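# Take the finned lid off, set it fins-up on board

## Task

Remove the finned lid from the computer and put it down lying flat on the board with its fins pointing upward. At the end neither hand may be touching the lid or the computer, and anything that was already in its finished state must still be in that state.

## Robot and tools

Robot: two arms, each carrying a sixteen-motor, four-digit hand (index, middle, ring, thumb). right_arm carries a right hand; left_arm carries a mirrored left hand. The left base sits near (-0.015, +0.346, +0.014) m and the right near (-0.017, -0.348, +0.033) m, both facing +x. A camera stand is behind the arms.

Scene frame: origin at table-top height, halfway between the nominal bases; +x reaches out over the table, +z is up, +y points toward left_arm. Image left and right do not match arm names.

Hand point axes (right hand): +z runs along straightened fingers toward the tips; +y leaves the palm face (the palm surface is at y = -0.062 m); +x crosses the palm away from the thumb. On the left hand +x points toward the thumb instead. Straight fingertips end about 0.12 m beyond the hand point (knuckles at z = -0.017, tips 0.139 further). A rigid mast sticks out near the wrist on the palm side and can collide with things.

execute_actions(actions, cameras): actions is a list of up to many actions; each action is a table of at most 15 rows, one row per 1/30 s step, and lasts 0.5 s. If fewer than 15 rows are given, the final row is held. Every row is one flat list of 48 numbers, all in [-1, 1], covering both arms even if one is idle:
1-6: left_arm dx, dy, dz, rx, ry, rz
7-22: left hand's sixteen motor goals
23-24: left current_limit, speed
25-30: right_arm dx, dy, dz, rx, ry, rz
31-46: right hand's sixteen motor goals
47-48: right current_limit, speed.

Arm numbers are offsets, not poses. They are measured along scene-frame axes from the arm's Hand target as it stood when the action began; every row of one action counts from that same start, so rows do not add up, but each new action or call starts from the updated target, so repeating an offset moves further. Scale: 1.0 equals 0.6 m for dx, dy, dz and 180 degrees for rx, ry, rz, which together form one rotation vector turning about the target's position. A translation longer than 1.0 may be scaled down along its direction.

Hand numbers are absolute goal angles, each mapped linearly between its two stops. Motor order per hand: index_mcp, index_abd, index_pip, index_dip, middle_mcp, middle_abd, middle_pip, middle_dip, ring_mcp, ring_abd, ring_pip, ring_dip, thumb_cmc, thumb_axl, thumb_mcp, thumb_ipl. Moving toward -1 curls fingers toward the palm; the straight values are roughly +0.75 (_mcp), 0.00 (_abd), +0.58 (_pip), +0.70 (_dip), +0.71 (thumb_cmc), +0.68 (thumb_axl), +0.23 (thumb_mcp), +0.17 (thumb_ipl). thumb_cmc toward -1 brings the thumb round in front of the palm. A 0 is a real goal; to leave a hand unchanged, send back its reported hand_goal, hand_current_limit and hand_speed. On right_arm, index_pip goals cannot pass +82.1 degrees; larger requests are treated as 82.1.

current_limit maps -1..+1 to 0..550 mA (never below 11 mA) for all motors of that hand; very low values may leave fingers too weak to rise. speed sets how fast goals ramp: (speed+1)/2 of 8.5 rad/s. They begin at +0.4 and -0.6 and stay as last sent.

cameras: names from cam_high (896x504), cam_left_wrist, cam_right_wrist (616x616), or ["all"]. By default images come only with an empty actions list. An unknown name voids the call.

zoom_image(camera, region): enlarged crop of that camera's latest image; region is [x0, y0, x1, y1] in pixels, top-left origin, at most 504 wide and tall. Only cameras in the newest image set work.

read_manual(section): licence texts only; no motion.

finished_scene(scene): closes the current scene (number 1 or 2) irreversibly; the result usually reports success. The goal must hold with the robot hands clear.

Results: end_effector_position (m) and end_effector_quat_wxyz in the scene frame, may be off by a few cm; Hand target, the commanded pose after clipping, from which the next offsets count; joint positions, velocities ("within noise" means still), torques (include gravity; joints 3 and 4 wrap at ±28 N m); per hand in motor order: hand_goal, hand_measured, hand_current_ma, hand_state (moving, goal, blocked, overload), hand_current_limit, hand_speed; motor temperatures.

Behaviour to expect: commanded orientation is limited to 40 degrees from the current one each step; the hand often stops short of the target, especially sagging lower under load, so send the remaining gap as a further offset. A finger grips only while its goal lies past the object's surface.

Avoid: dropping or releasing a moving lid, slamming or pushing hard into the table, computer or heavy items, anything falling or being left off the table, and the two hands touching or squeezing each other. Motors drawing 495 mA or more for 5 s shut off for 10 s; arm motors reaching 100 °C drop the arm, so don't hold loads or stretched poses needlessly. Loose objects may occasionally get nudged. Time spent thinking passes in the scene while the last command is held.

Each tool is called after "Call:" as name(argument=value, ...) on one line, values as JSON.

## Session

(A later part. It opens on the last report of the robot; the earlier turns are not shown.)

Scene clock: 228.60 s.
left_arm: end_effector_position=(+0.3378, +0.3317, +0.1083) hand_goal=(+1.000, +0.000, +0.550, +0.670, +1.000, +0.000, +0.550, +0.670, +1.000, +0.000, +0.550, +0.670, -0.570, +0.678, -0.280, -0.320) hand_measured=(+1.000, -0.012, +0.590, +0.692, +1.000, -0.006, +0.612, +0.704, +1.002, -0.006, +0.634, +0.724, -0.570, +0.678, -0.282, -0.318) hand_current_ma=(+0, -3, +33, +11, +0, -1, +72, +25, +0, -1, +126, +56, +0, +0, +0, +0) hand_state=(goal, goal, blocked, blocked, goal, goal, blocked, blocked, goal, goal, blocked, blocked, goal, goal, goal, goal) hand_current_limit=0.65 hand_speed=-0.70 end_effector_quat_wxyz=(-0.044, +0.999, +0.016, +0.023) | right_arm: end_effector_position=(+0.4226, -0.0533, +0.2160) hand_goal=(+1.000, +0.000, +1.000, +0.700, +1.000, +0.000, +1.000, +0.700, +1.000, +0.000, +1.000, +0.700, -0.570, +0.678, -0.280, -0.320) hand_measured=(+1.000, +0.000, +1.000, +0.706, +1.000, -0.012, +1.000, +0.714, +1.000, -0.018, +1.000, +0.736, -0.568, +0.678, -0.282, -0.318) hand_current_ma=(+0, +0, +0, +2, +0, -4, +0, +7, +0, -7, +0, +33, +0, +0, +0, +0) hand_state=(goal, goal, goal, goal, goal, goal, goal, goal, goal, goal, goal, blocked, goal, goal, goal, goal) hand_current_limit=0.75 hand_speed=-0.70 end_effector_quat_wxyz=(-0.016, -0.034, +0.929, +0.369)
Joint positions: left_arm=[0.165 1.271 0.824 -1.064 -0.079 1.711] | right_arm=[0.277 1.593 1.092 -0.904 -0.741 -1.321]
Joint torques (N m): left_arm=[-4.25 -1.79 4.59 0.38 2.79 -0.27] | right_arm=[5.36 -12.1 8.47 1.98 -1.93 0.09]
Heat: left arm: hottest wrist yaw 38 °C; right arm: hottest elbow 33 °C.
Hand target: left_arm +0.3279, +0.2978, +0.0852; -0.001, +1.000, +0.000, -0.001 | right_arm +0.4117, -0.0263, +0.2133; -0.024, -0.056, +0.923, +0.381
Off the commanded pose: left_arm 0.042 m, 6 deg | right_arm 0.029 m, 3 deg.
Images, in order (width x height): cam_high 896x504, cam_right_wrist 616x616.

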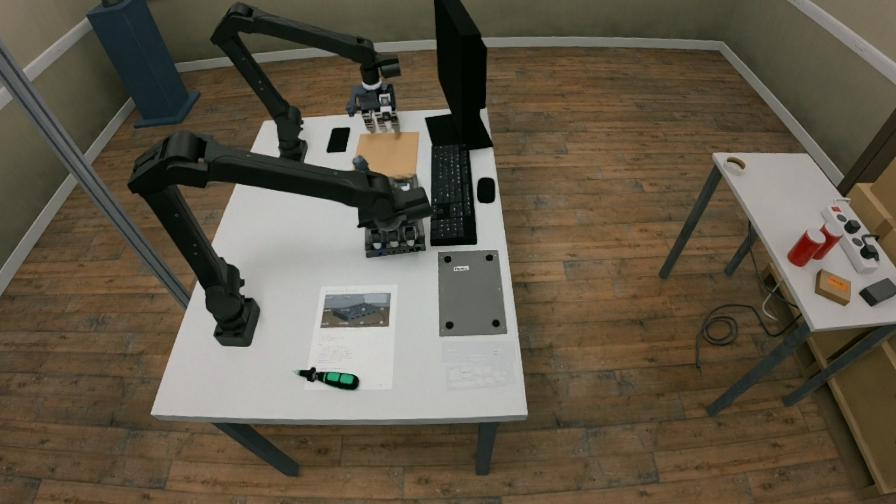

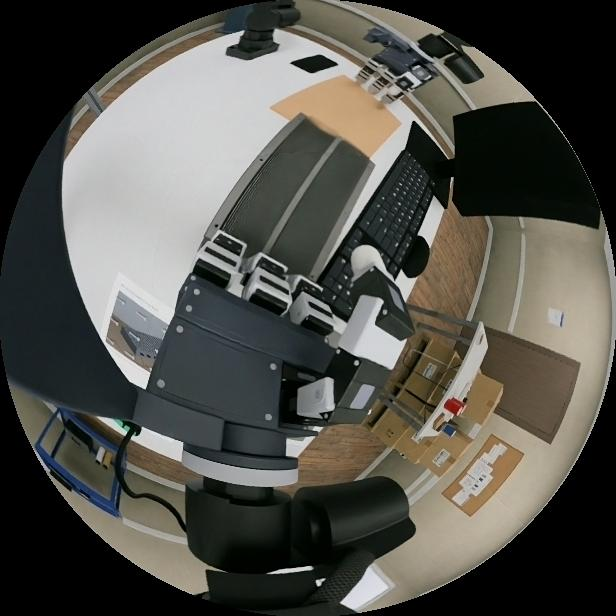

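Call:
zoom_image(camera="cam_high", region=[330, 120, 450, 270])

Scaled by 3.360.

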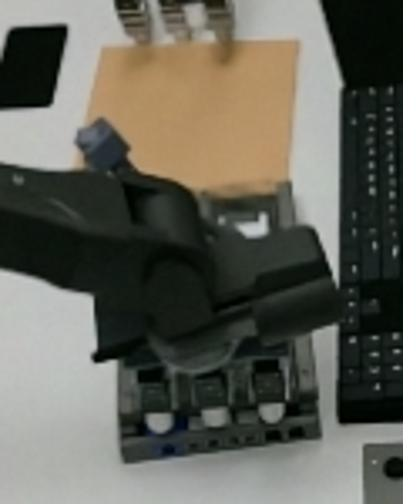

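Call:
execute_actions(actions=[[[0,-0.02,0,0,0,0,1,0,0.55,0.67,1,0,0.55,0.67,1,0,0.55,0.67,-0.571,0.678,-0.28,-0.32,0.65,-0.7,0,0.05,0,0,0,0,1,0,1,0.7,1,0,1,0.7,1,0,1,0.7,-0.571,0.678,-0.28,-0.32,0.75,-0.7]],[[0,0,0,0,0,0,1,0,0.55,0.67,1,0,0.55,0.67,1,0,0.55,0.67,-0.571,0.678,-0.28,-0.32,0.65,-0.7,-0.01,0.04,0,0,0,0,1,0,1,0.7,1,0,1,0.7,1,0,1,0.7,-0.571,0.678,-0.28,-0.32,0.75,-0.7]]], cameras=["cam_high","cam_right_wrist"])

Call:
zoom_image(camera="cam_right_wrist", region=[180, 60, 440, 340])

Call:
zoom_image(camera="cam_high", region=[330, 120, 450, 270])

Scene clock: 248.90 s.
left_arm: end_effector_position=(+0.3392, +0.3286, +0.1058) hand_goal=(+1.000, +0.000, +0.550, +0.670, +1.000, +0.000, +0.550, +0.670, +1.000, +0.000, +0.550, +0.670, -0.570, +0.678, -0.280, -0.320) hand_measured=(+1.000, -0.012, +0.592, +0.692, +1.000, -0.004, +0.616, +0.706, +1.002, -0.004, +0.638, +0.724, -0.570, +0.678, -0.282, -0.318) hand_current_ma=(+0, -3, +36, +11, +0, -1, +84, +27, +0, -1, +140, +60, +0, +0, +0, +0) hand_state=(goal, goal, blocked, blocked, goal, goal, blocked, blocked, goal, goal, blocked, blocked, goal, goal, goal, goal) hand_current_limit=0.65 hand_speed=-0.70 end_effector_quat_wxyz=(-0.053, +0.998, +0.022, +0.024) | right_arm: end_effector_position=(+0.4160, -0.0017, +0.2166) hand_goal=(+1.000, +0.000, +1.000, +0.700, +1.000, +0.000, +1.000, +0.700, +1.000, +0.000, +1.000, +0.700, -0.570, +0.678, -0.280, -0.320) hand_measured=(+1.000, +0.010, +1.000, +0.714, +1.000, -0.002, +1.000, +0.718, +1.000, -0.008, +1.000, +0.728, -0.568, +0.678, -0.282, -0.318) hand_current_ma=(+0, +2, +0, +7, +0, +0, +0, +9, +0, -2, +0, +20, +0, +0, +0, +0) hand_state=(goal, goal, goal, goal, goal, goal, goal, goal, goal, goal, goal, blocked, goal, goal, goal, goal) hand_current_limit=0.75 hand_speed=-0.70 end_effector_quat_wxyz=(-0.013, -0.031, +0.929, +0.368)
Joint positions: left_arm=[0.145 1.271 0.82 -1.059 -0.099 1.679] | right_arm=[0.392 1.595 1.092 -0.793 -0.712 -1.162]
Joint torques (N m): left_arm=[-5.19 -1.96 4.71 0.09 3.47 -0.3] | right_arm=[5.36 -11.34 9.95 2.07 -1.95 0.06]
Motor temperatures (°C): left_arm=[24 22 32 20 40 20] | right_arm=[20 22 32 21 25 18]
Heat: left arm: hottest wrist yaw 40 °C; right arm: hottest elbow 32 °C.
Hand target: left_arm +0.3280, +0.2859, +0.0853; -0.001, +1.000, +0.000, +0.000 | right_arm +0.4058, +0.0277, +0.2133; -0.023, -0.056, +0.923, +0.381
Off the commanded pose: left_arm 0.049 m, 7 deg | right_arm 0.031 m, 3 deg.
Images, in order (width x height): cam_high 896x504, cam_right_wrist 616x616.

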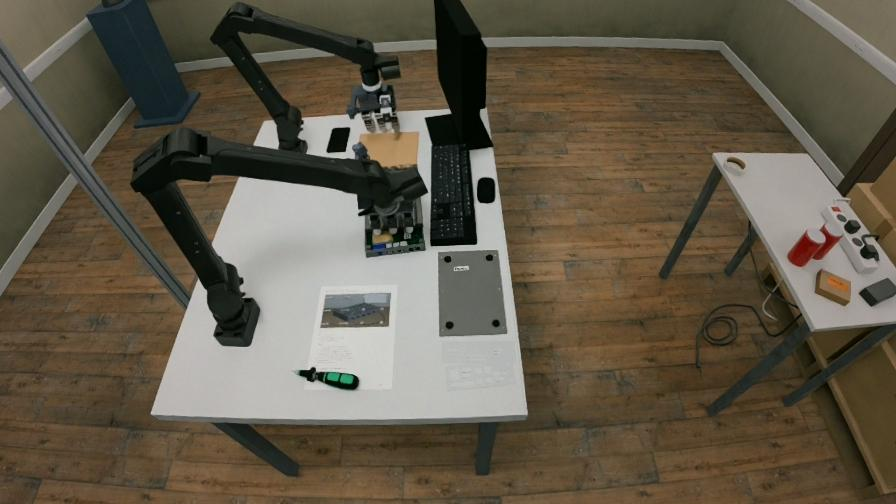

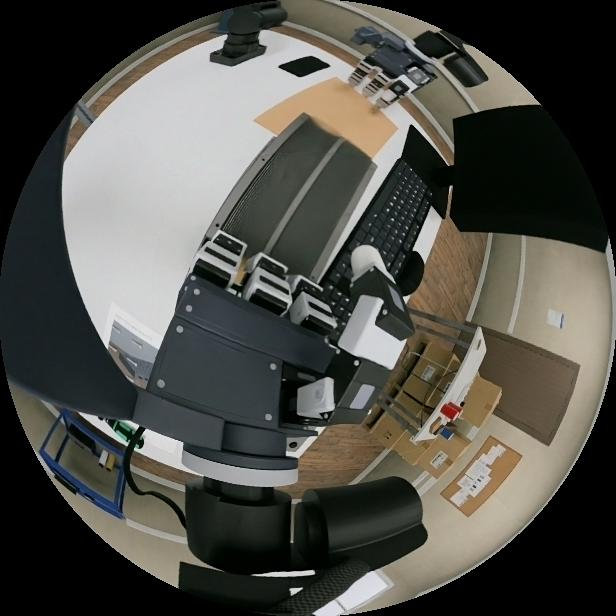

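Scaled by 1.800 from the camera's 616x616 image, which has a finer 880x880 frame.

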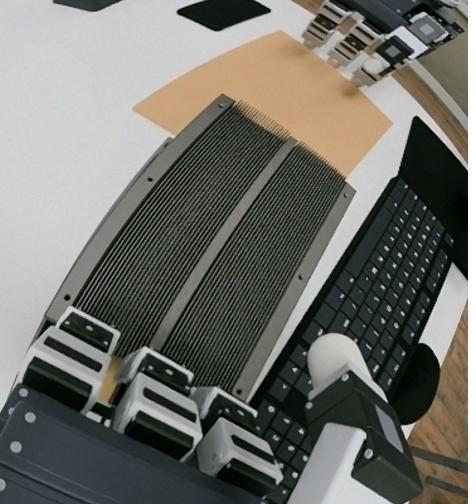

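Scaled by 3.360.

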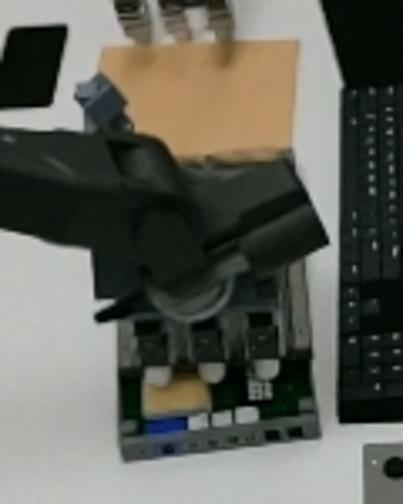

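Call:
execute_actions(actions=[[[0,0,0,0,0,0,1,0,0.55,0.67,1,0,0.55,0.67,1,0,0.55,0.67,-0.571,0.678,-0.28,-0.32,0.65,-0.7,-0.03,0.05,0,0,0,0,1,0,1,0.7,1,0,1,0.7,1,0,1,0.7,-0.571,0.678,-0.28,-0.32,0.75,-0.7]],[[0,0,0,0,0,0,1,0,0.55,0.67,1,0,0.55,0.67,1,0,0.55,0.67,-0.571,0.678,-0.28,-0.32,0.65,-0.7,-0.01,0.04,0,0,0,0,1,0,1,0.7,1,0,1,0.7,1,0,1,0.7,-0.571,0.678,-0.28,-0.32,0.75,-0.7]]], cameras=["cam_high","cam_right_wrist"])

Call:
zoom_image(camera="cam_right_wrist", region=[180, 60, 440, 340])

Call:
zoom_image(camera="cam_high", region=[330, 120, 450, 270])

Scene clock: 262.73 s.
left_arm: end_effector_position=(+0.3392, +0.3286, +0.1058) hand_goal=(+1.000, +0.000, +0.550, +0.670, +1.000, +0.000, +0.550, +0.670, +1.000, +0.000, +0.550, +0.670, -0.570, +0.678, -0.280, -0.320) hand_measured=(+1.000, -0.012, +0.592, +0.692, +1.000, -0.004, +0.616, +0.706, +1.002, -0.004, +0.638, +0.724, -0.570, +0.678, -0.282, -0.318) hand_current_ma=(+0, -3, +36, +11, +0, -1, +84, +27, +0, -1, +140, +60, +0, +0, +0, +0) hand_state=(goal, goal, blocked, blocked, goal, goal, blocked, blocked, goal, goal, blocked, blocked, goal, goal, goal, goal) hand_current_limit=0.65 hand_speed=-0.70 end_effector_quat_wxyz=(-0.053, +0.998, +0.022, +0.024) | right_arm: end_effector_position=(+0.4006, +0.0516, +0.2176) hand_goal=(+1.000, +0.000, +1.000, +0.700, +1.000, +0.000, +1.000, +0.700, +1.000, +0.000, +1.000, +0.700, -0.570, +0.678, -0.280, -0.320) hand_measured=(+1.000, +0.016, +1.000, +0.722, +1.000, +0.002, +1.000, +0.712, +1.000, -0.002, +1.000, +0.710, -0.568, +0.678, -0.282, -0.318) hand_current_ma=(+0, +6, +0, +14, +0, +0, +0, +5, +0, +0, +0, +4, +0, +0, +0, +0) hand_state=(goal, goal, goal, blocked, goal, goal, goal, goal, goal, goal, goal, goal, goal, goal, goal, goal) hand_current_limit=0.75 hand_speed=-0.70 end_effector_quat_wxyz=(-0.008, -0.028, +0.929, +0.368)
Joint positions: left_arm=[0.145 1.271 0.82 -1.059 -0.099 1.679] | right_arm=[0.514 1.595 1.087 -0.681 -0.667 -1.004]
Joint torques (N m): left_arm=[-5.13 -2.08 4.72 0.12 3.47 -0.3] | right_arm=[5.71 -11.81 9.52 2.26 -2 0.05]
Motor temperatures (°C): left_arm=[24 22 32 20 46 20] | right_arm=[20 23 32 21 26 18]
Heat: left arm: hottest wrist yaw 46 °C; right arm: hottest elbow 32 °C.
Hand target: left_arm +0.3280, +0.2859, +0.0853; -0.001, +1.000, +0.000, +0.000 | right_arm +0.3817, +0.0817, +0.2132; -0.024, -0.056, +0.923, +0.381
Off the commanded pose: left_arm 0.049 m, 7 deg | right_arm 0.036 m, 4 deg.
Images, in order (width x height): cam_high 896x504, cam_right_wrist 616x616.

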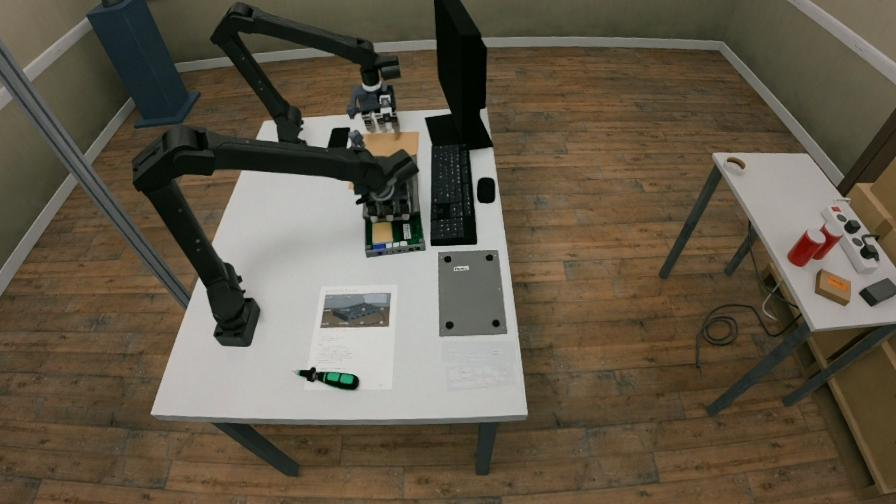

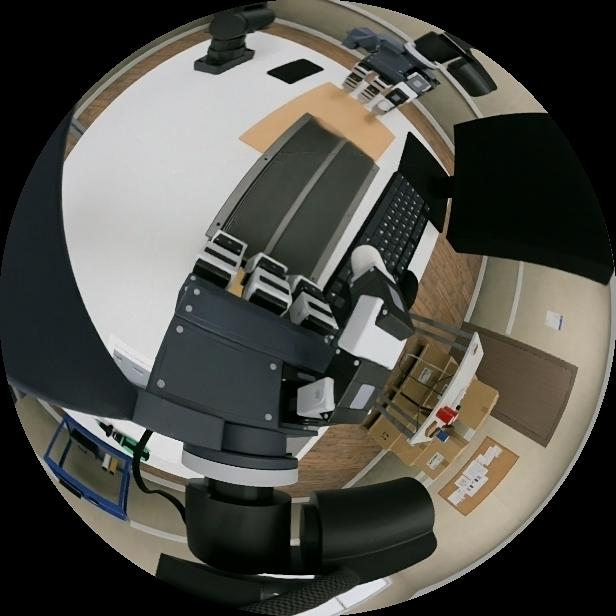

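Scaled by 1.800 from the camera's 616x616 image, which has a finer 880x880 frame.

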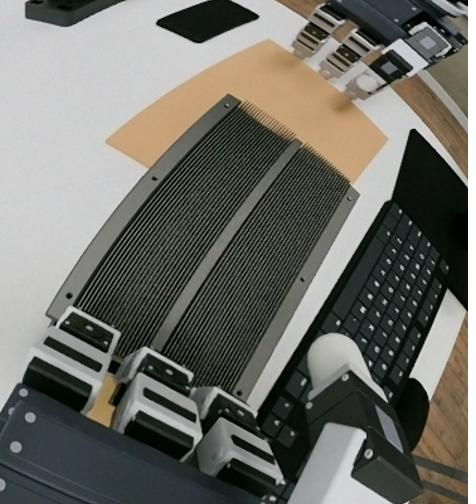

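Scaled by 3.360.

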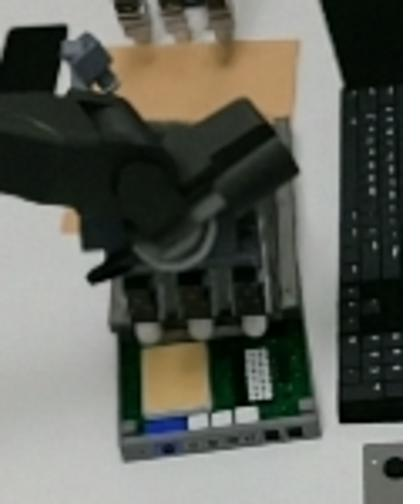

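Call:
execute_actions(actions=[[[0,0,0,0,0,0,1,0,0.55,0.67,1,0,0.55,0.67,1,0,0.55,0.67,-0.571,0.678,-0.28,-0.32,0.65,-0.7,-0.02,0.05,0,0,0,0,1,0,1,0.7,1,0,1,0.7,1,0,1,0.7,-0.571,0.678,-0.28,-0.32,0.75,-0.7]],[[0,0,0,0,0,0,1,0,0.55,0.67,1,0,0.55,0.67,1,0,0.55,0.67,-0.571,0.678,-0.28,-0.32,0.65,-0.7,-0.01,0.04,0,0,0,0,1,0,1,0.7,1,0,1,0.7,1,0,1,0.7,-0.571,0.678,-0.28,-0.32,0.75,-0.7]]], cameras=["cam_high","cam_right_wrist","cam_left_wrist"])

Call:
zoom_image(camera="cam_left_wrist", region=[50, 0, 430, 290])

Call:
zoom_image(camera="cam_high", region=[330, 120, 450, 270])

Scene clock: 278.30 s.
left_arm: end_effector_position=(+0.3392, +0.3285, +0.1058) hand_goal=(+1.000, +0.000, +0.550, +0.670, +1.000, +0.000, +0.550, +0.670, +1.000, +0.000, +0.550, +0.670, -0.570, +0.678, -0.280, -0.320) hand_measured=(+1.000, -0.012, +0.592, +0.692, +1.000, -0.004, +0.616, +0.706, +1.002, -0.004, +0.638, +0.724, -0.570, +0.678, -0.282, -0.318) hand_current_ma=(+0, -3, +36, +11, +0, -1, +84, +27, +0, -1, +140, +60, +0, +0, +0, +0) hand_state=(goal, goal, blocked, blocked, goal, goal, blocked, blocked, goal, goal, blocked, blocked, goal, goal, goal, goal) hand_current_limit=0.65 hand_speed=-0.70 end_effector_quat_wxyz=(-0.053, +0.998, +0.022, +0.024) | right_arm: end_effector_position=(+0.3776, +0.1037, +0.2164) hand_goal=(+1.000, +0.000, +1.000, +0.700, +1.000, +0.000, +1.000, +0.700, +1.000, +0.000, +1.000, +0.700, -0.570, +0.678, -0.280, -0.320) hand_measured=(+1.000, +0.026, +1.000, +0.726, +1.000, +0.004, +1.000, +0.704, +1.000, -0.002, +1.000, +0.702, -0.568, +0.678, -0.282, -0.318) hand_current_ma=(+0, +14, +0, +19, +0, +0, +0, +0, +0, +0, +0, +0, +0, +0, +0, +0) hand_state=(goal, blocked, goal, blocked, goal, goal, goal, goal, goal, goal, goal, goal, goal, goal, goal, goal) hand_current_limit=0.75 hand_speed=-0.70 end_effector_quat_wxyz=(-0.006, -0.032, +0.928, +0.370)
Joint positions: left_arm=[0.144 1.271 0.82 -1.059 -0.099 1.678] | right_arm=[0.635 1.607 1.087 -0.582 -0.621 -0.872]
Joint torques (N m): left_arm=[-5.13 -2.02 4.71 0.1 3.47 -0.29] | right_arm=[5.3 -11.16 11.78 1.88 -1.82 0.07]
Heat: left arm: hottest wrist yaw 50 °C; right arm: hottest elbow 33 °C.
Hand target: left_arm +0.3280, +0.2859, +0.0853; -0.001, +1.000, +0.000, +0.000 | right_arm +0.3638, +0.1357, +0.2132; -0.024, -0.055, +0.923, +0.381
Off the commanded pose: left_arm 0.049 m, 7 deg | right_arm 0.035 m, 4 deg.

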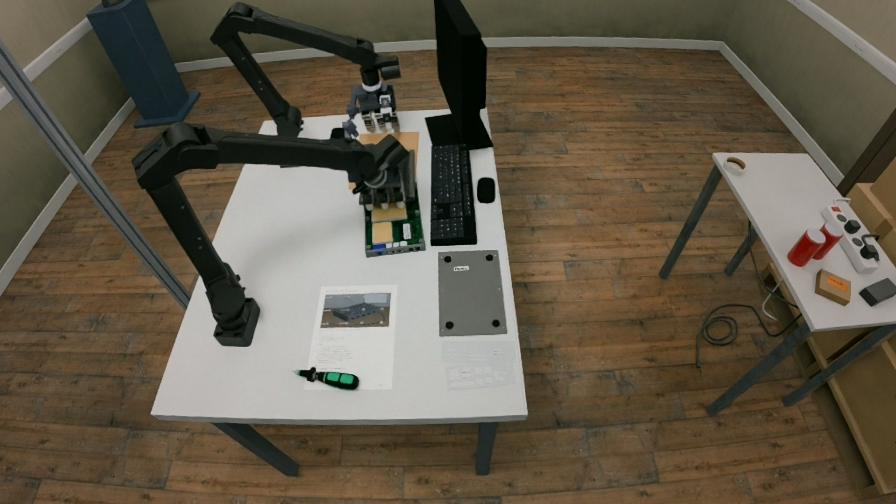

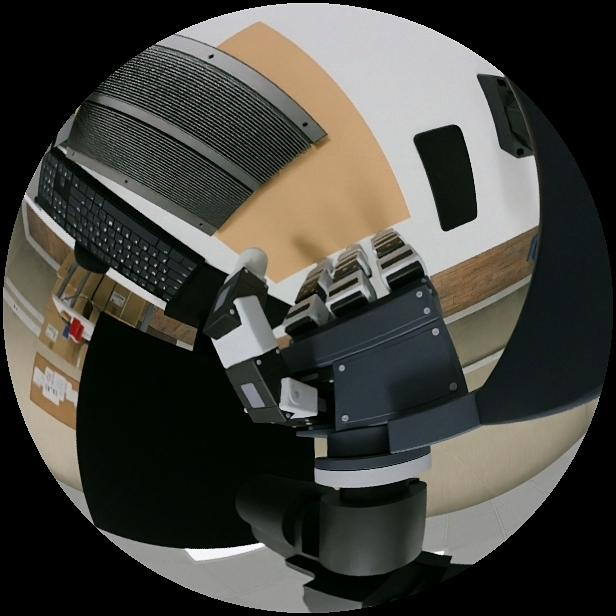

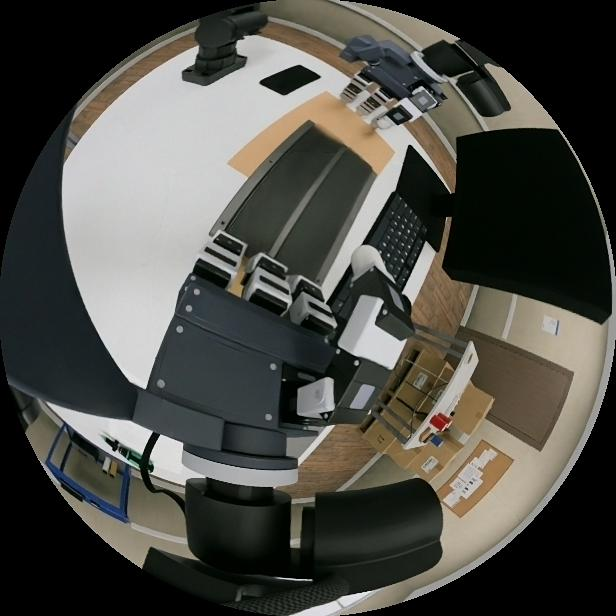

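Scaled by 1.326 from the camera's 616x616 image, which has a finer 880x880 frame.

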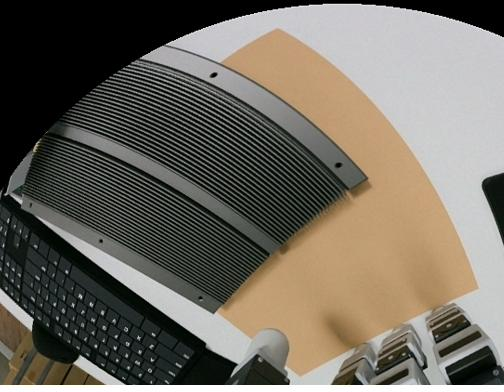

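Scaled by 3.360.

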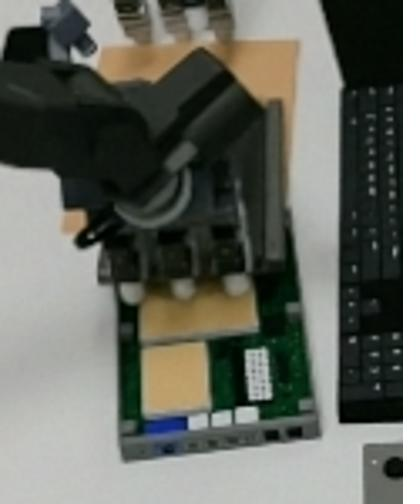

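Call:
execute_actions(actions=[[[0,0,0,0,0,0,1,0,0.55,0.67,1,0,0.55,0.67,1,0,0.55,0.67,-0.571,0.678,-0.28,-0.32,0.65,-0.7,0,0.0,0,0,0,-0.04,1,0,1,0.7,1,0,1,0.7,1,0,1,0.7,-0.571,0.678,-0.28,-0.32,0.75,-0.7]],[[0,0,0,0,0,0,1,0,0.55,0.67,1,0,0.55,0.67,1,0,0.55,0.67,-0.571,0.678,-0.28,-0.32,0.65,-0.7,-0.02,0.05,0,0,0,0,1,0,1,0.7,1,0,1,0.7,1,0,1,0.7,-0.571,0.678,-0.28,-0.32,0.75,-0.7]]], cameras=["cam_high","cam_right_wrist","cam_left_wrist"])

Call:
zoom_image(camera="cam_left_wrist", region=[50, 0, 430, 290])

Call:
zoom_image(camera="cam_high", region=[330, 120, 450, 270])

Scene clock: 312.97 s.
left_arm: end_effector_position=(+0.3393, +0.3285, +0.1058) hand_goal=(+1.000, +0.000, +0.550, +0.670, +1.000, +0.000, +0.550, +0.670, +1.000, +0.000, +0.550, +0.670, -0.570, +0.678, -0.280, -0.320) hand_measured=(+1.000, -0.012, +0.592, +0.692, +1.000, -0.004, +0.616, +0.706, +1.002, -0.004, +0.638, +0.724, -0.570, +0.678, -0.282, -0.318) hand_current_ma=(+0, -3, +36, +11, +0, -1, +84, +27, +0, -1, +140, +60, +0, +0, +0, +0) hand_state=(goal, goal, blocked, blocked, goal, goal, blocked, blocked, goal, goal, blocked, blocked, goal, goal, goal, goal) hand_current_limit=0.65 hand_speed=-0.70 end_effector_quat_wxyz=(-0.053, +0.998, +0.023, +0.024) | right_arm: end_effector_position=(+0.3722, +0.1333, +0.2166) hand_goal=(+1.000, +0.000, +1.000, +0.700, +1.000, +0.000, +1.000, +0.700, +1.000, +0.000, +1.000, +0.700, -0.570, +0.678, -0.280, -0.320) hand_measured=(+1.000, +0.020, +1.000, +0.726, +1.000, +0.030, +1.000, +0.740, +1.000, -0.002, +1.000, +0.708, -0.568, +0.678, -0.282, -0.318) hand_current_ma=(+0, +9, +0, +18, +0, +18, +0, +40, +0, +0, +0, +2, +0, +0, +0, +0) hand_state=(goal, goal, goal, blocked, goal, blocked, goal, blocked, goal, goal, goal, goal, goal, goal, goal, goal) hand_current_limit=0.75 hand_speed=-0.70 end_effector_quat_wxyz=(+0.021, +0.021, +0.931, +0.365)
Joint positions: left_arm=[0.144 1.271 0.82 -1.059 -0.099 1.678] | right_arm=[0.727 1.589 1.059 -0.46 -0.502 -0.667]
Joint torques (N m): left_arm=[-5.19 -2.02 4.7 0.1 3.48 -0.28] | right_arm=[5.77 -11.46 10.5 3.07 -1.86 0.32]
Motor temperatures (°C): left_arm=[24 22 31 20 55 20] | right_arm=[20 22 34 21 27 18]
Heat: left arm: hottest wrist yaw 55 °C; right arm: hottest elbow 34 °C.
Hand target: left_arm +0.3280, +0.2859, +0.0853; -0.001, +1.000, +0.000, +0.000 | right_arm +0.3517, +0.1656, +0.2130; +0.000, +0.002, +0.924, +0.382
Off the commanded pose: left_arm 0.049 m, 7 deg | right_arm 0.038 m, 4 deg.

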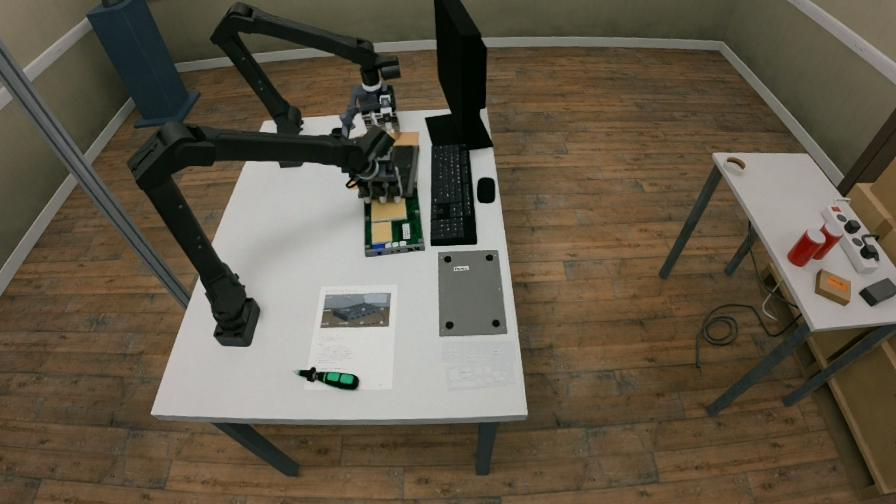

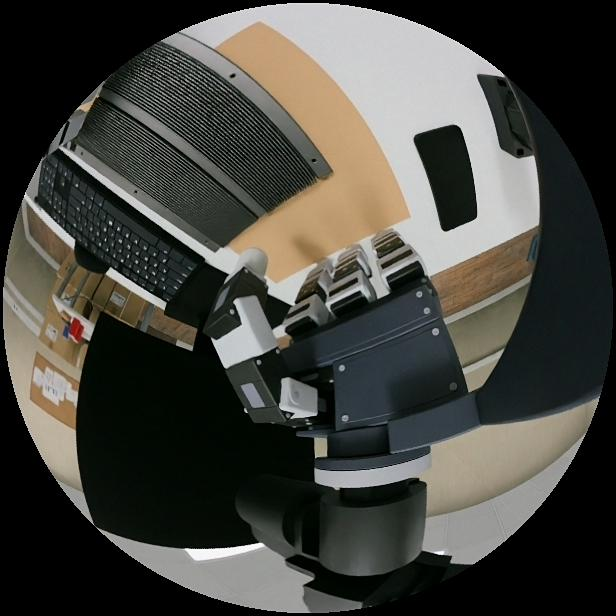

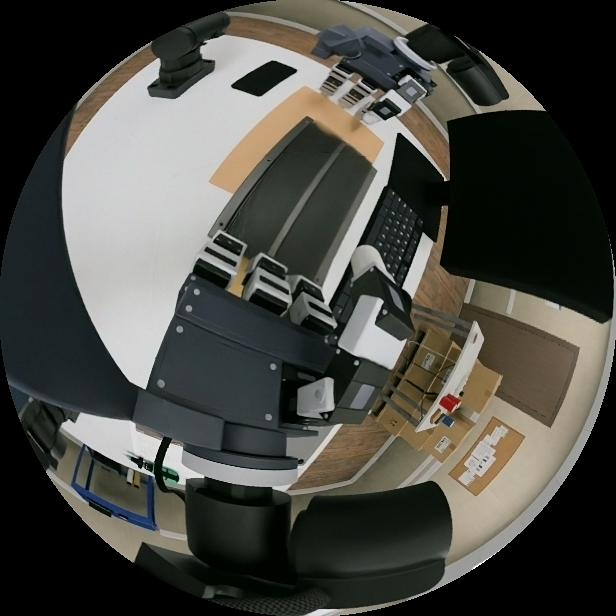

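Scaled by 1.326 from the camera's 616x616 image, which has a finer 880x880 frame.

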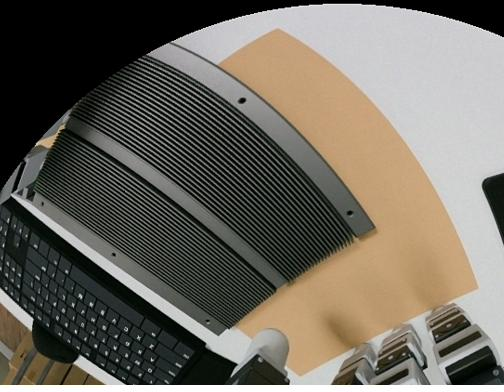

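Scaled by 3.360.

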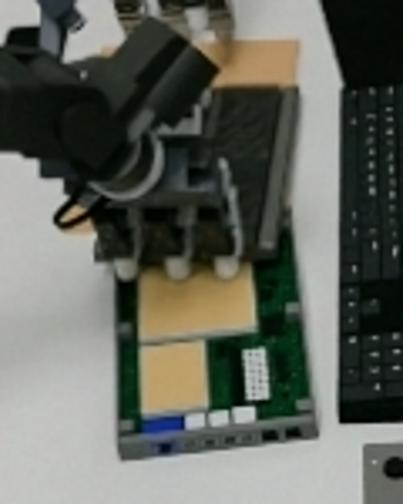

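Call:
execute_actions(actions=[[[0,0.05,0.14,0,0,0,1,0,0.55,0.67,1,0,0.55,0.67,1,0,0.55,0.67,-0.571,0.678,-0.28,-0.32,0.65,-0.7,0.02,-0.14,0.0,0,0,0,1,0,1,0.7,1,0,1,0.7,1,0,1,0.7,-0.571,0.678,-0.28,-0.32,0.75,-0.7]],[[-0.03,0,0.06,0,0,0.18,1,0,0.55,0.67,1,0,0.55,0.67,1,0,0.55,0.67,-0.571,0.678,-0.28,-0.32,0.65,-0.7,0,0,0.0,0,0,0,1,0,1,0.7,1,0,1,0.7,1,0,1,0.7,-0.571,0.678,-0.28,-0.32,0.75,-0.7]],[[-0.02,0,0,0,0,0.18,1,0,0.55,0.67,1,0,0.55,0.67,1,0,0.55,0.67,-0.571,0.678,-0.28,-0.32,0.65,-0.7,0,0,0.0,0,0,0,1,0,1,0.7,1,0,1,0.7,1,0,1,0.7,-0.571,0.678,-0.28,-0.32,0.75,-0.7]],[[0,0,0,0,0,0.14,1,0,0.55,0.67,1,0,0.55,0.67,1,0,0.55,0.67,-0.571,0.678,-0.28,-0.32,0.65,-0.7,0,0,0.0,0,0,0,1,0,1,0.7,1,0,1,0.7,1,0,1,0.7,-0.571,0.678,-0.28,-0.32,0.75,-0.7]]], cameras=["cam_high","cam_left_wrist"])

Call:
zoom_image(camera="cam_high", region=[330, 100, 450, 250])

Scene clock: 378.73 s.
left_arm: end_effector_position=(+0.2893, +0.3188, +0.1962) hand_goal=(+1.000, +0.000, +0.550, +0.670, +1.000, +0.000, +0.550, +0.670, +1.000, +0.000, +0.550, +0.670, -0.570, +0.678, -0.280, -0.320) hand_measured=(+0.996, +0.002, +0.552, +0.672, +0.996, +0.002, +0.552, +0.672, +0.996, +0.002, +0.552, +0.672, -0.570, +0.678, -0.282, -0.318) hand_current_ma=(+0, +0, +0, +0, +0, +0, +0, +0, +0, +0, +0, +0, +0, +0, +0, +0) hand_state=(goal, goal, goal, goal, goal, goal, goal, goal, goal, goal, goal, goal, goal, goal, goal, goal) hand_current_limit=0.65 hand_speed=-0.70 end_effector_quat_wxyz=(-0.003, +0.710, +0.704, -0.009) | right_arm: end_effector_position=(+0.3655, +0.0948, +0.2176) hand_goal=(+1.000, +0.000, +1.000, +0.700, +1.000, +0.000, +1.000, +0.700, +1.000, +0.000, +1.000, +0.700, -0.570, +0.678, -0.280, -0.320) hand_measured=(+0.978, +0.010, +0.986, +0.692, +0.992, +0.006, +0.996, +0.698, +0.984, +0.006, +0.992, +0.696, -0.568, +0.678, -0.282, -0.318) hand_current_ma=(-15, +3, -7, -2, -3, +1, -1, +0, -9, +1, -2, +0, +0, +0, +0, +0) hand_state=(blocked, goal, goal, goal, goal, goal, goal, goal, goal, goal, goal, goal, goal, goal, goal, goal) hand_current_limit=0.75 hand_speed=-0.70 end_effector_quat_wxyz=(+0.005, -0.006, +0.921, +0.390)
Joint positions: left_arm=[-0.215 0.925 0.814 -1.473 0.012 -0.202] | right_arm=[0.644 1.55 0.99 -0.465 -0.619 -0.782]
Joint torques (N m): left_arm=[-1.32 -0.15 10.97 -0.34 -0.18 -0.14] | right_arm=[-0.67 -14.45 7.38 0.58 -0.5 -0.11]
Motor temperatures (°C): left_arm=[24 22 31 20 59 20] | right_arm=[20 22 34 21 28 19]
Heat: left arm: hottest wrist yaw 59 °C; right arm: hottest elbow 34 °C.
Hand target: left_arm +0.2981, +0.3158, +0.2053; +0.000, +0.707, +0.707, -0.001 | right_arm +0.3638, +0.0817, +0.2132; +0.001, +0.002, +0.924, +0.382
Off the commanded pose: left_arm 0.013 m, 1 deg | right_arm 0.014 m, 1 deg.
Images, in order (width x height): cam_high 896x504, cam_left_wrist 616x616.

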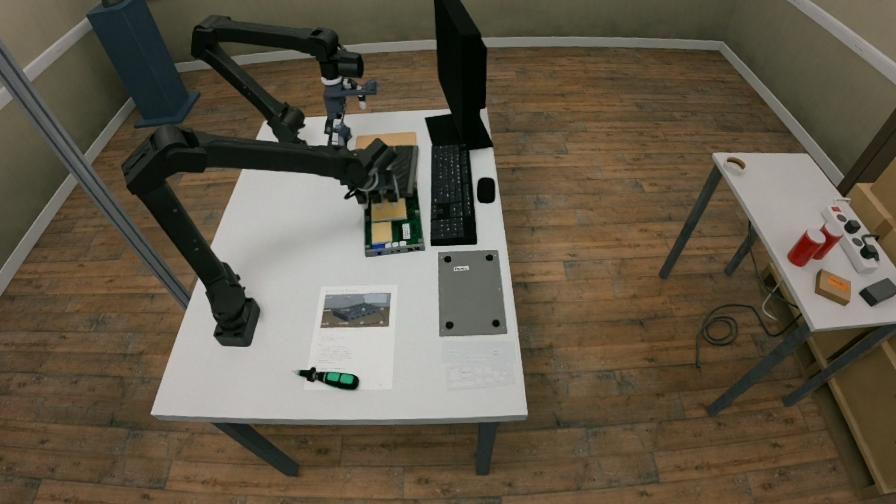

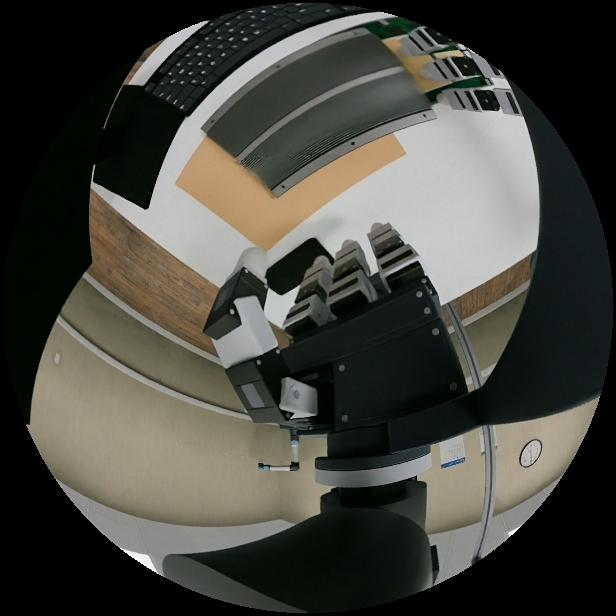

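Scaled by 3.360.

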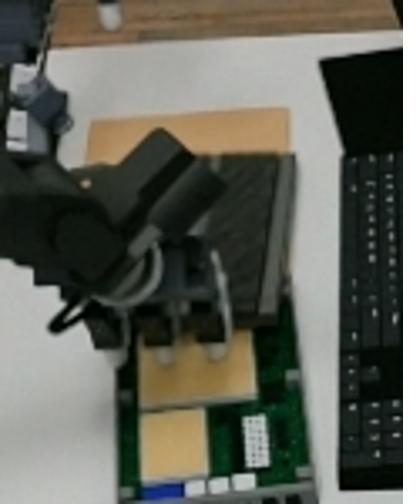

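Call:
execute_actions(actions=[[[-0.01,-0.02,-0.14,0,0,0,1,0,0.55,0.67,1,0,0.55,0.67,1,0,0.55,0.67,-0.571,0.678,-0.28,-0.32,0.65,-0.7,0,0,0.0,0,0,0,1,0,1,0.7,1,0,1,0.7,1,0,1,0.7,-0.571,0.678,-0.28,-0.32,0.75,-0.7]],[[0.08,0,-0.02,0,0,0,1,0,0.55,0.67,1,0,0.55,0.67,1,0,0.55,0.67,-0.571,0.678,-0.28,-0.32,0.65,-0.7,0,0,0.0,0,0,0,1,0,1,0.7,1,0,1,0.7,1,0,1,0.7,-0.571,0.678,-0.28,-0.32,0.75,-0.7]],[[0.04,0,0,0,0,0,1,0,0.55,0.67,1,0,0.55,0.67,1,0,0.55,0.67,-0.571,0.678,-0.28,-0.32,0.65,-0.7,0,0,0.0,0,0,0,1,0,1,0.7,1,0,1,0.7,1,0,1,0.7,-0.571,0.678,-0.28,-0.32,0.75,-0.7]]], cameras=["cam_high","cam_left_wrist"])

Call:
zoom_image(camera="cam_high", region=[330, 100, 450, 250])

Call:
zoom_image(camera="cam_left_wrist", region=[130, 20, 480, 310])

Scene clock: 399.93 s.
left_arm: end_effector_position=(+0.3114, +0.3043, +0.1001) hand_goal=(+1.000, +0.000, +0.550, +0.670, +1.000, +0.000, +0.550, +0.670, +1.000, +0.000, +0.550, +0.670, -0.570, +0.678, -0.280, -0.320) hand_measured=(+1.000, +0.002, +0.634, +0.718, +1.002, +0.008, +0.650, +0.726, +1.002, +0.010, +0.660, +0.740, -0.570, +0.678, -0.282, -0.318) hand_current_ma=(+0, +0, +127, +48, +0, +1, +177, +63, +0, +2, +210, +93, +0, +0, +0, +0) hand_state=(goal, goal, blocked, blocked, goal, goal, blocked, blocked, goal, goal, blocked, blocked, goal, goal, goal, goal) hand_current_limit=0.65 hand_speed=-0.70 end_effector_quat_wxyz=(-0.047, +0.712, +0.699, -0.042) | right_arm: end_effector_position=(+0.3655, +0.0948, +0.2176) hand_goal=(+1.000, +0.000, +1.000, +0.700, +1.000, +0.000, +1.000, +0.700, +1.000, +0.000, +1.000, +0.700, -0.570, +0.678, -0.280, -0.320) hand_measured=(+0.978, +0.010, +0.986, +0.692, +0.992, +0.006, +0.996, +0.698, +0.984, +0.006, +0.992, +0.696, -0.568, +0.678, -0.282, -0.318) hand_current_ma=(-15, +3, -7, -2, -3, +1, -1, +0, -9, +1, -2, +0, +0, +0, +0, +0) hand_state=(blocked, goal, goal, goal, goal, goal, goal, goal, goal, goal, goal, goal, goal, goal, goal, goal) hand_current_limit=0.75 hand_speed=-0.70 end_effector_quat_wxyz=(+0.005, -0.006, +0.921, +0.390)
Joint positions: left_arm=[-0.243 1.165 0.725 -1.255 0.022 -0.219] | right_arm=[0.644 1.55 0.99 -0.465 -0.619 -0.782]
Joint torques (N m): left_arm=[0.97 -0.21 11.44 3.89 -0.86 -0.05] | right_arm=[-0.62 -14.45 7.38 0.58 -0.5 -0.11]
Motor temperatures (°C): left_arm=[24 22 35 21 46 20] | right_arm=[20 23 33 21 26 19]
Heat: left arm: hottest wrist yaw 46 °C; right arm: hottest elbow 33 °C.
Hand target: left_arm +0.3641, +0.3038, +0.1093; +0.000, +0.707, +0.707, -0.001 | right_arm +0.3638, +0.0817, +0.2132; +0.001, +0.002, +0.924, +0.382
Off the commanded pose: left_arm 0.053 m, 7 deg | right_arm 0.014 m, 1 deg.
Images, in order (width x height): cam_high 896x504, cam_left_wrist 616x616.

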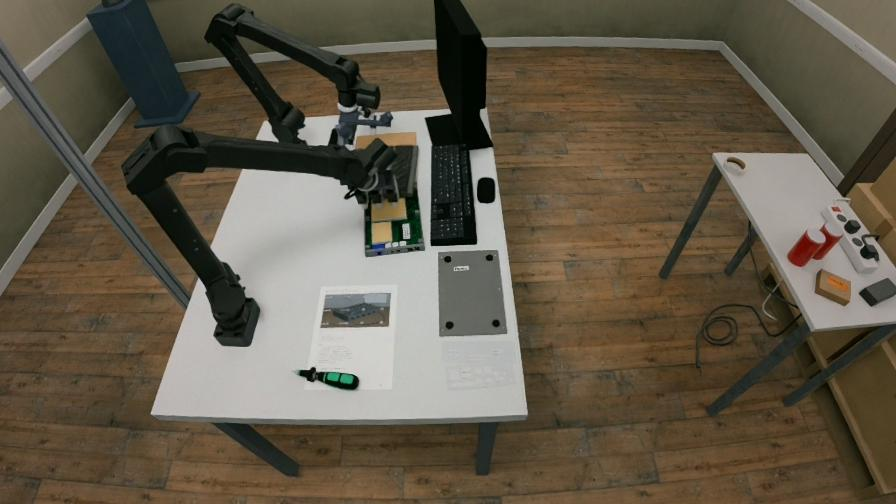

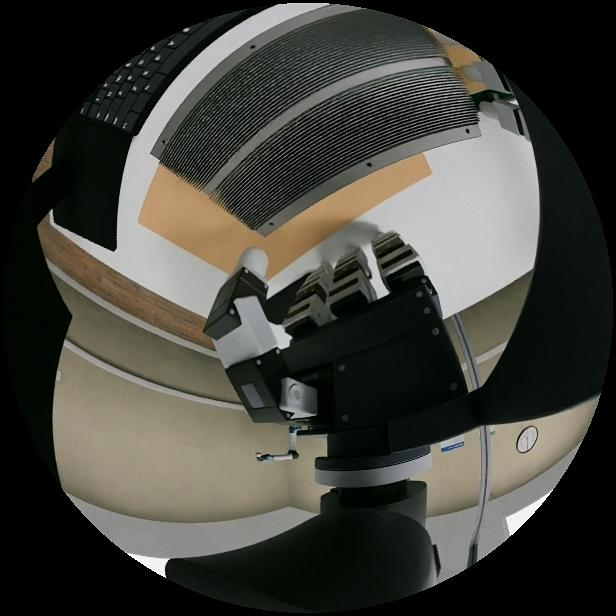

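Scaled by 3.360.

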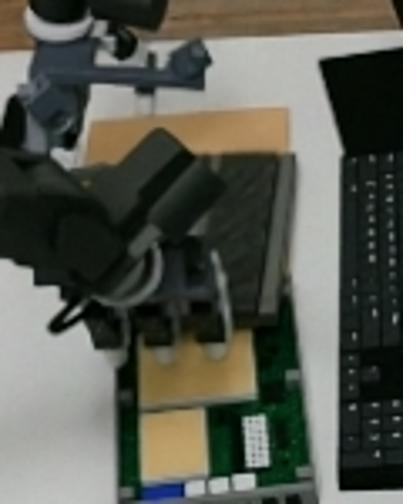

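Scaled by 1.440 from the camera's 616x616 image, which has a finer 880x880 frame.

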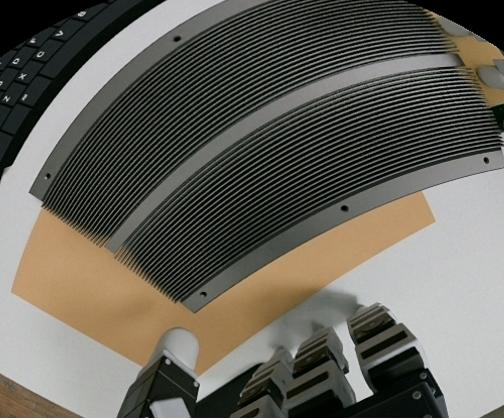

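Call:
execute_actions(actions=[[[0.06,0,0.02,0,0,0,1,0,0.55,0.67,1,0,0.55,0.67,1,0,0.55,0.67,-0.571,0.678,-0.28,-0.32,0.65,-0.7,0,0,0.0,0,0,0,1,0,1,0.7,1,0,1,0.7,1,0,1,0.7,-0.571,0.678,-0.28,-0.32,0.75,-0.7]],[[0.04,0,0.01,0,0,0,1,0,0.55,0.67,1,0,0.55,0.67,1,0,0.55,0.67,-0.571,0.678,-0.28,-0.32,0.65,-0.7,0,0,0.0,0,0,0,1,0,1,0.7,1,0,1,0.7,1,0,1,0.7,-0.571,0.678,-0.28,-0.32,0.75,-0.7]]], cameras=["cam_left_wrist","cam_high"])

Call:
zoom_image(camera="cam_high", region=[330, 100, 450, 250])

Call:
zoom_image(camera="cam_left_wrist", region=[130, 20, 480, 310])

Scene clock: 418.97 s.
left_arm: end_effector_position=(+0.3712, +0.3074, +0.1041) hand_goal=(+1.000, +0.000, +0.550, +0.670, +1.000, +0.000, +0.550, +0.670, +1.000, +0.000, +0.550, +0.670, -0.570, +0.678, -0.280, -0.320) hand_measured=(+1.000, +0.004, +0.616, +0.708, +1.000, +0.004, +0.608, +0.706, +1.000, +0.002, +0.626, +0.722, -0.570, +0.678, -0.282, -0.318) hand_current_ma=(+0, +0, +82, +32, +0, +1, +66, +27, +0, +0, +107, +54, +0, +0, +0, +0) hand_state=(goal, goal, blocked, blocked, goal, goal, blocked, blocked, goal, goal, blocked, blocked, goal, goal, goal, goal) hand_current_limit=0.65 hand_speed=-0.70 end_effector_quat_wxyz=(-0.050, +0.707, +0.704, -0.040) | right_arm: end_effector_position=(+0.3655, +0.0948, +0.2176) hand_goal=(+1.000, +0.000, +1.000, +0.700, +1.000, +0.000, +1.000, +0.700, +1.000, +0.000, +1.000, +0.700, -0.570, +0.678, -0.280, -0.320) hand_measured=(+0.978, +0.010, +0.986, +0.692, +0.992, +0.006, +0.996, +0.698, +0.984, +0.006, +0.992, +0.696, -0.568, +0.678, -0.282, -0.318) hand_current_ma=(-15, +3, -7, -2, -3, +1, -1, +0, -9, +1, -2, +0, +0, +0, +0, +0) hand_state=(blocked, goal, goal, goal, goal, goal, goal, goal, goal, goal, goal, goal, goal, goal, goal, goal) hand_current_limit=0.75 hand_speed=-0.70 end_effector_quat_wxyz=(+0.005, -0.006, +0.921, +0.390)
Joint positions: left_arm=[-0.198 1.327 0.871 -1.243 0.01 -0.189] | right_arm=[0.644 1.55 0.99 -0.465 -0.619 -0.782]
Joint torques (N m): left_arm=[0.32 -3.72 13.61 2.3 -0.43 0.02] | right_arm=[-0.67 -14.45 7.38 0.59 -0.5 -0.11]
Heat: left arm: hottest wrist yaw 43 °C; right arm: hottest elbow 33 °C.
Hand target: left_arm +0.4240, +0.3039, +0.1271; +0.000, +0.707, +0.707, -0.001 | right_arm +0.3638, +0.0817, +0.2132; +0.001, +0.002, +0.924, +0.382
Off the commanded pose: left_arm 0.058 m, 7 deg | right_arm 0.014 m, 1 deg.
Images, in order (width x height): cam_high 896x504, cam_left_wrist 616x616.

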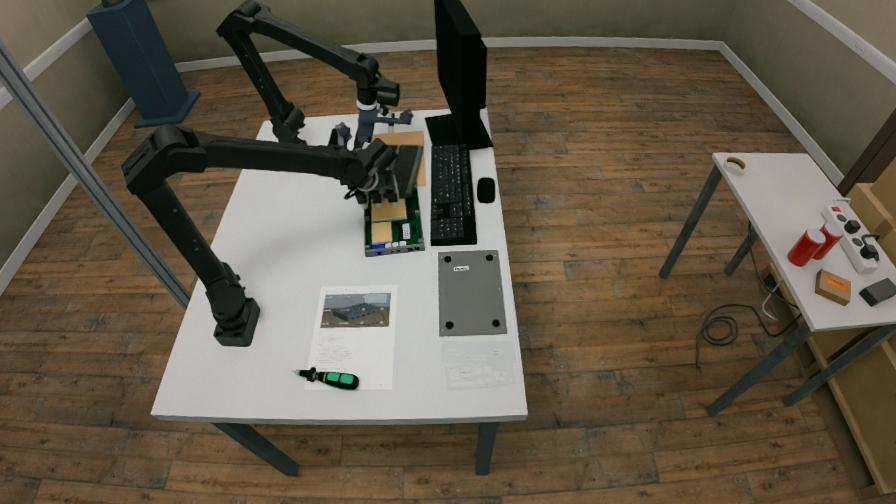

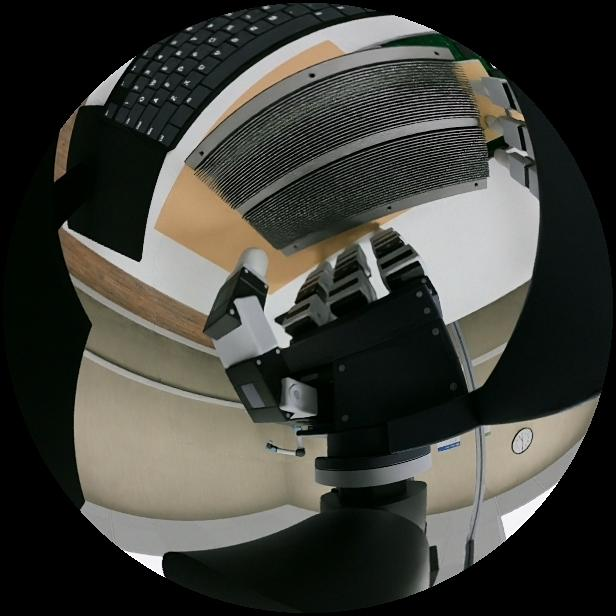

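Scaled by 3.360.

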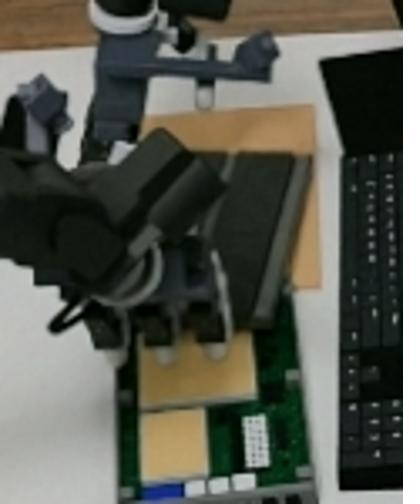

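Scaled by 1.440 from the camera's 616x616 image, which has a finer 880x880 frame.

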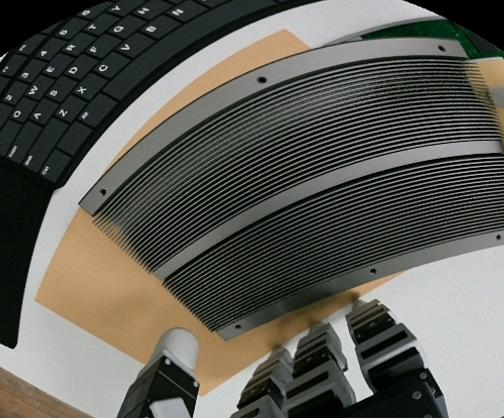

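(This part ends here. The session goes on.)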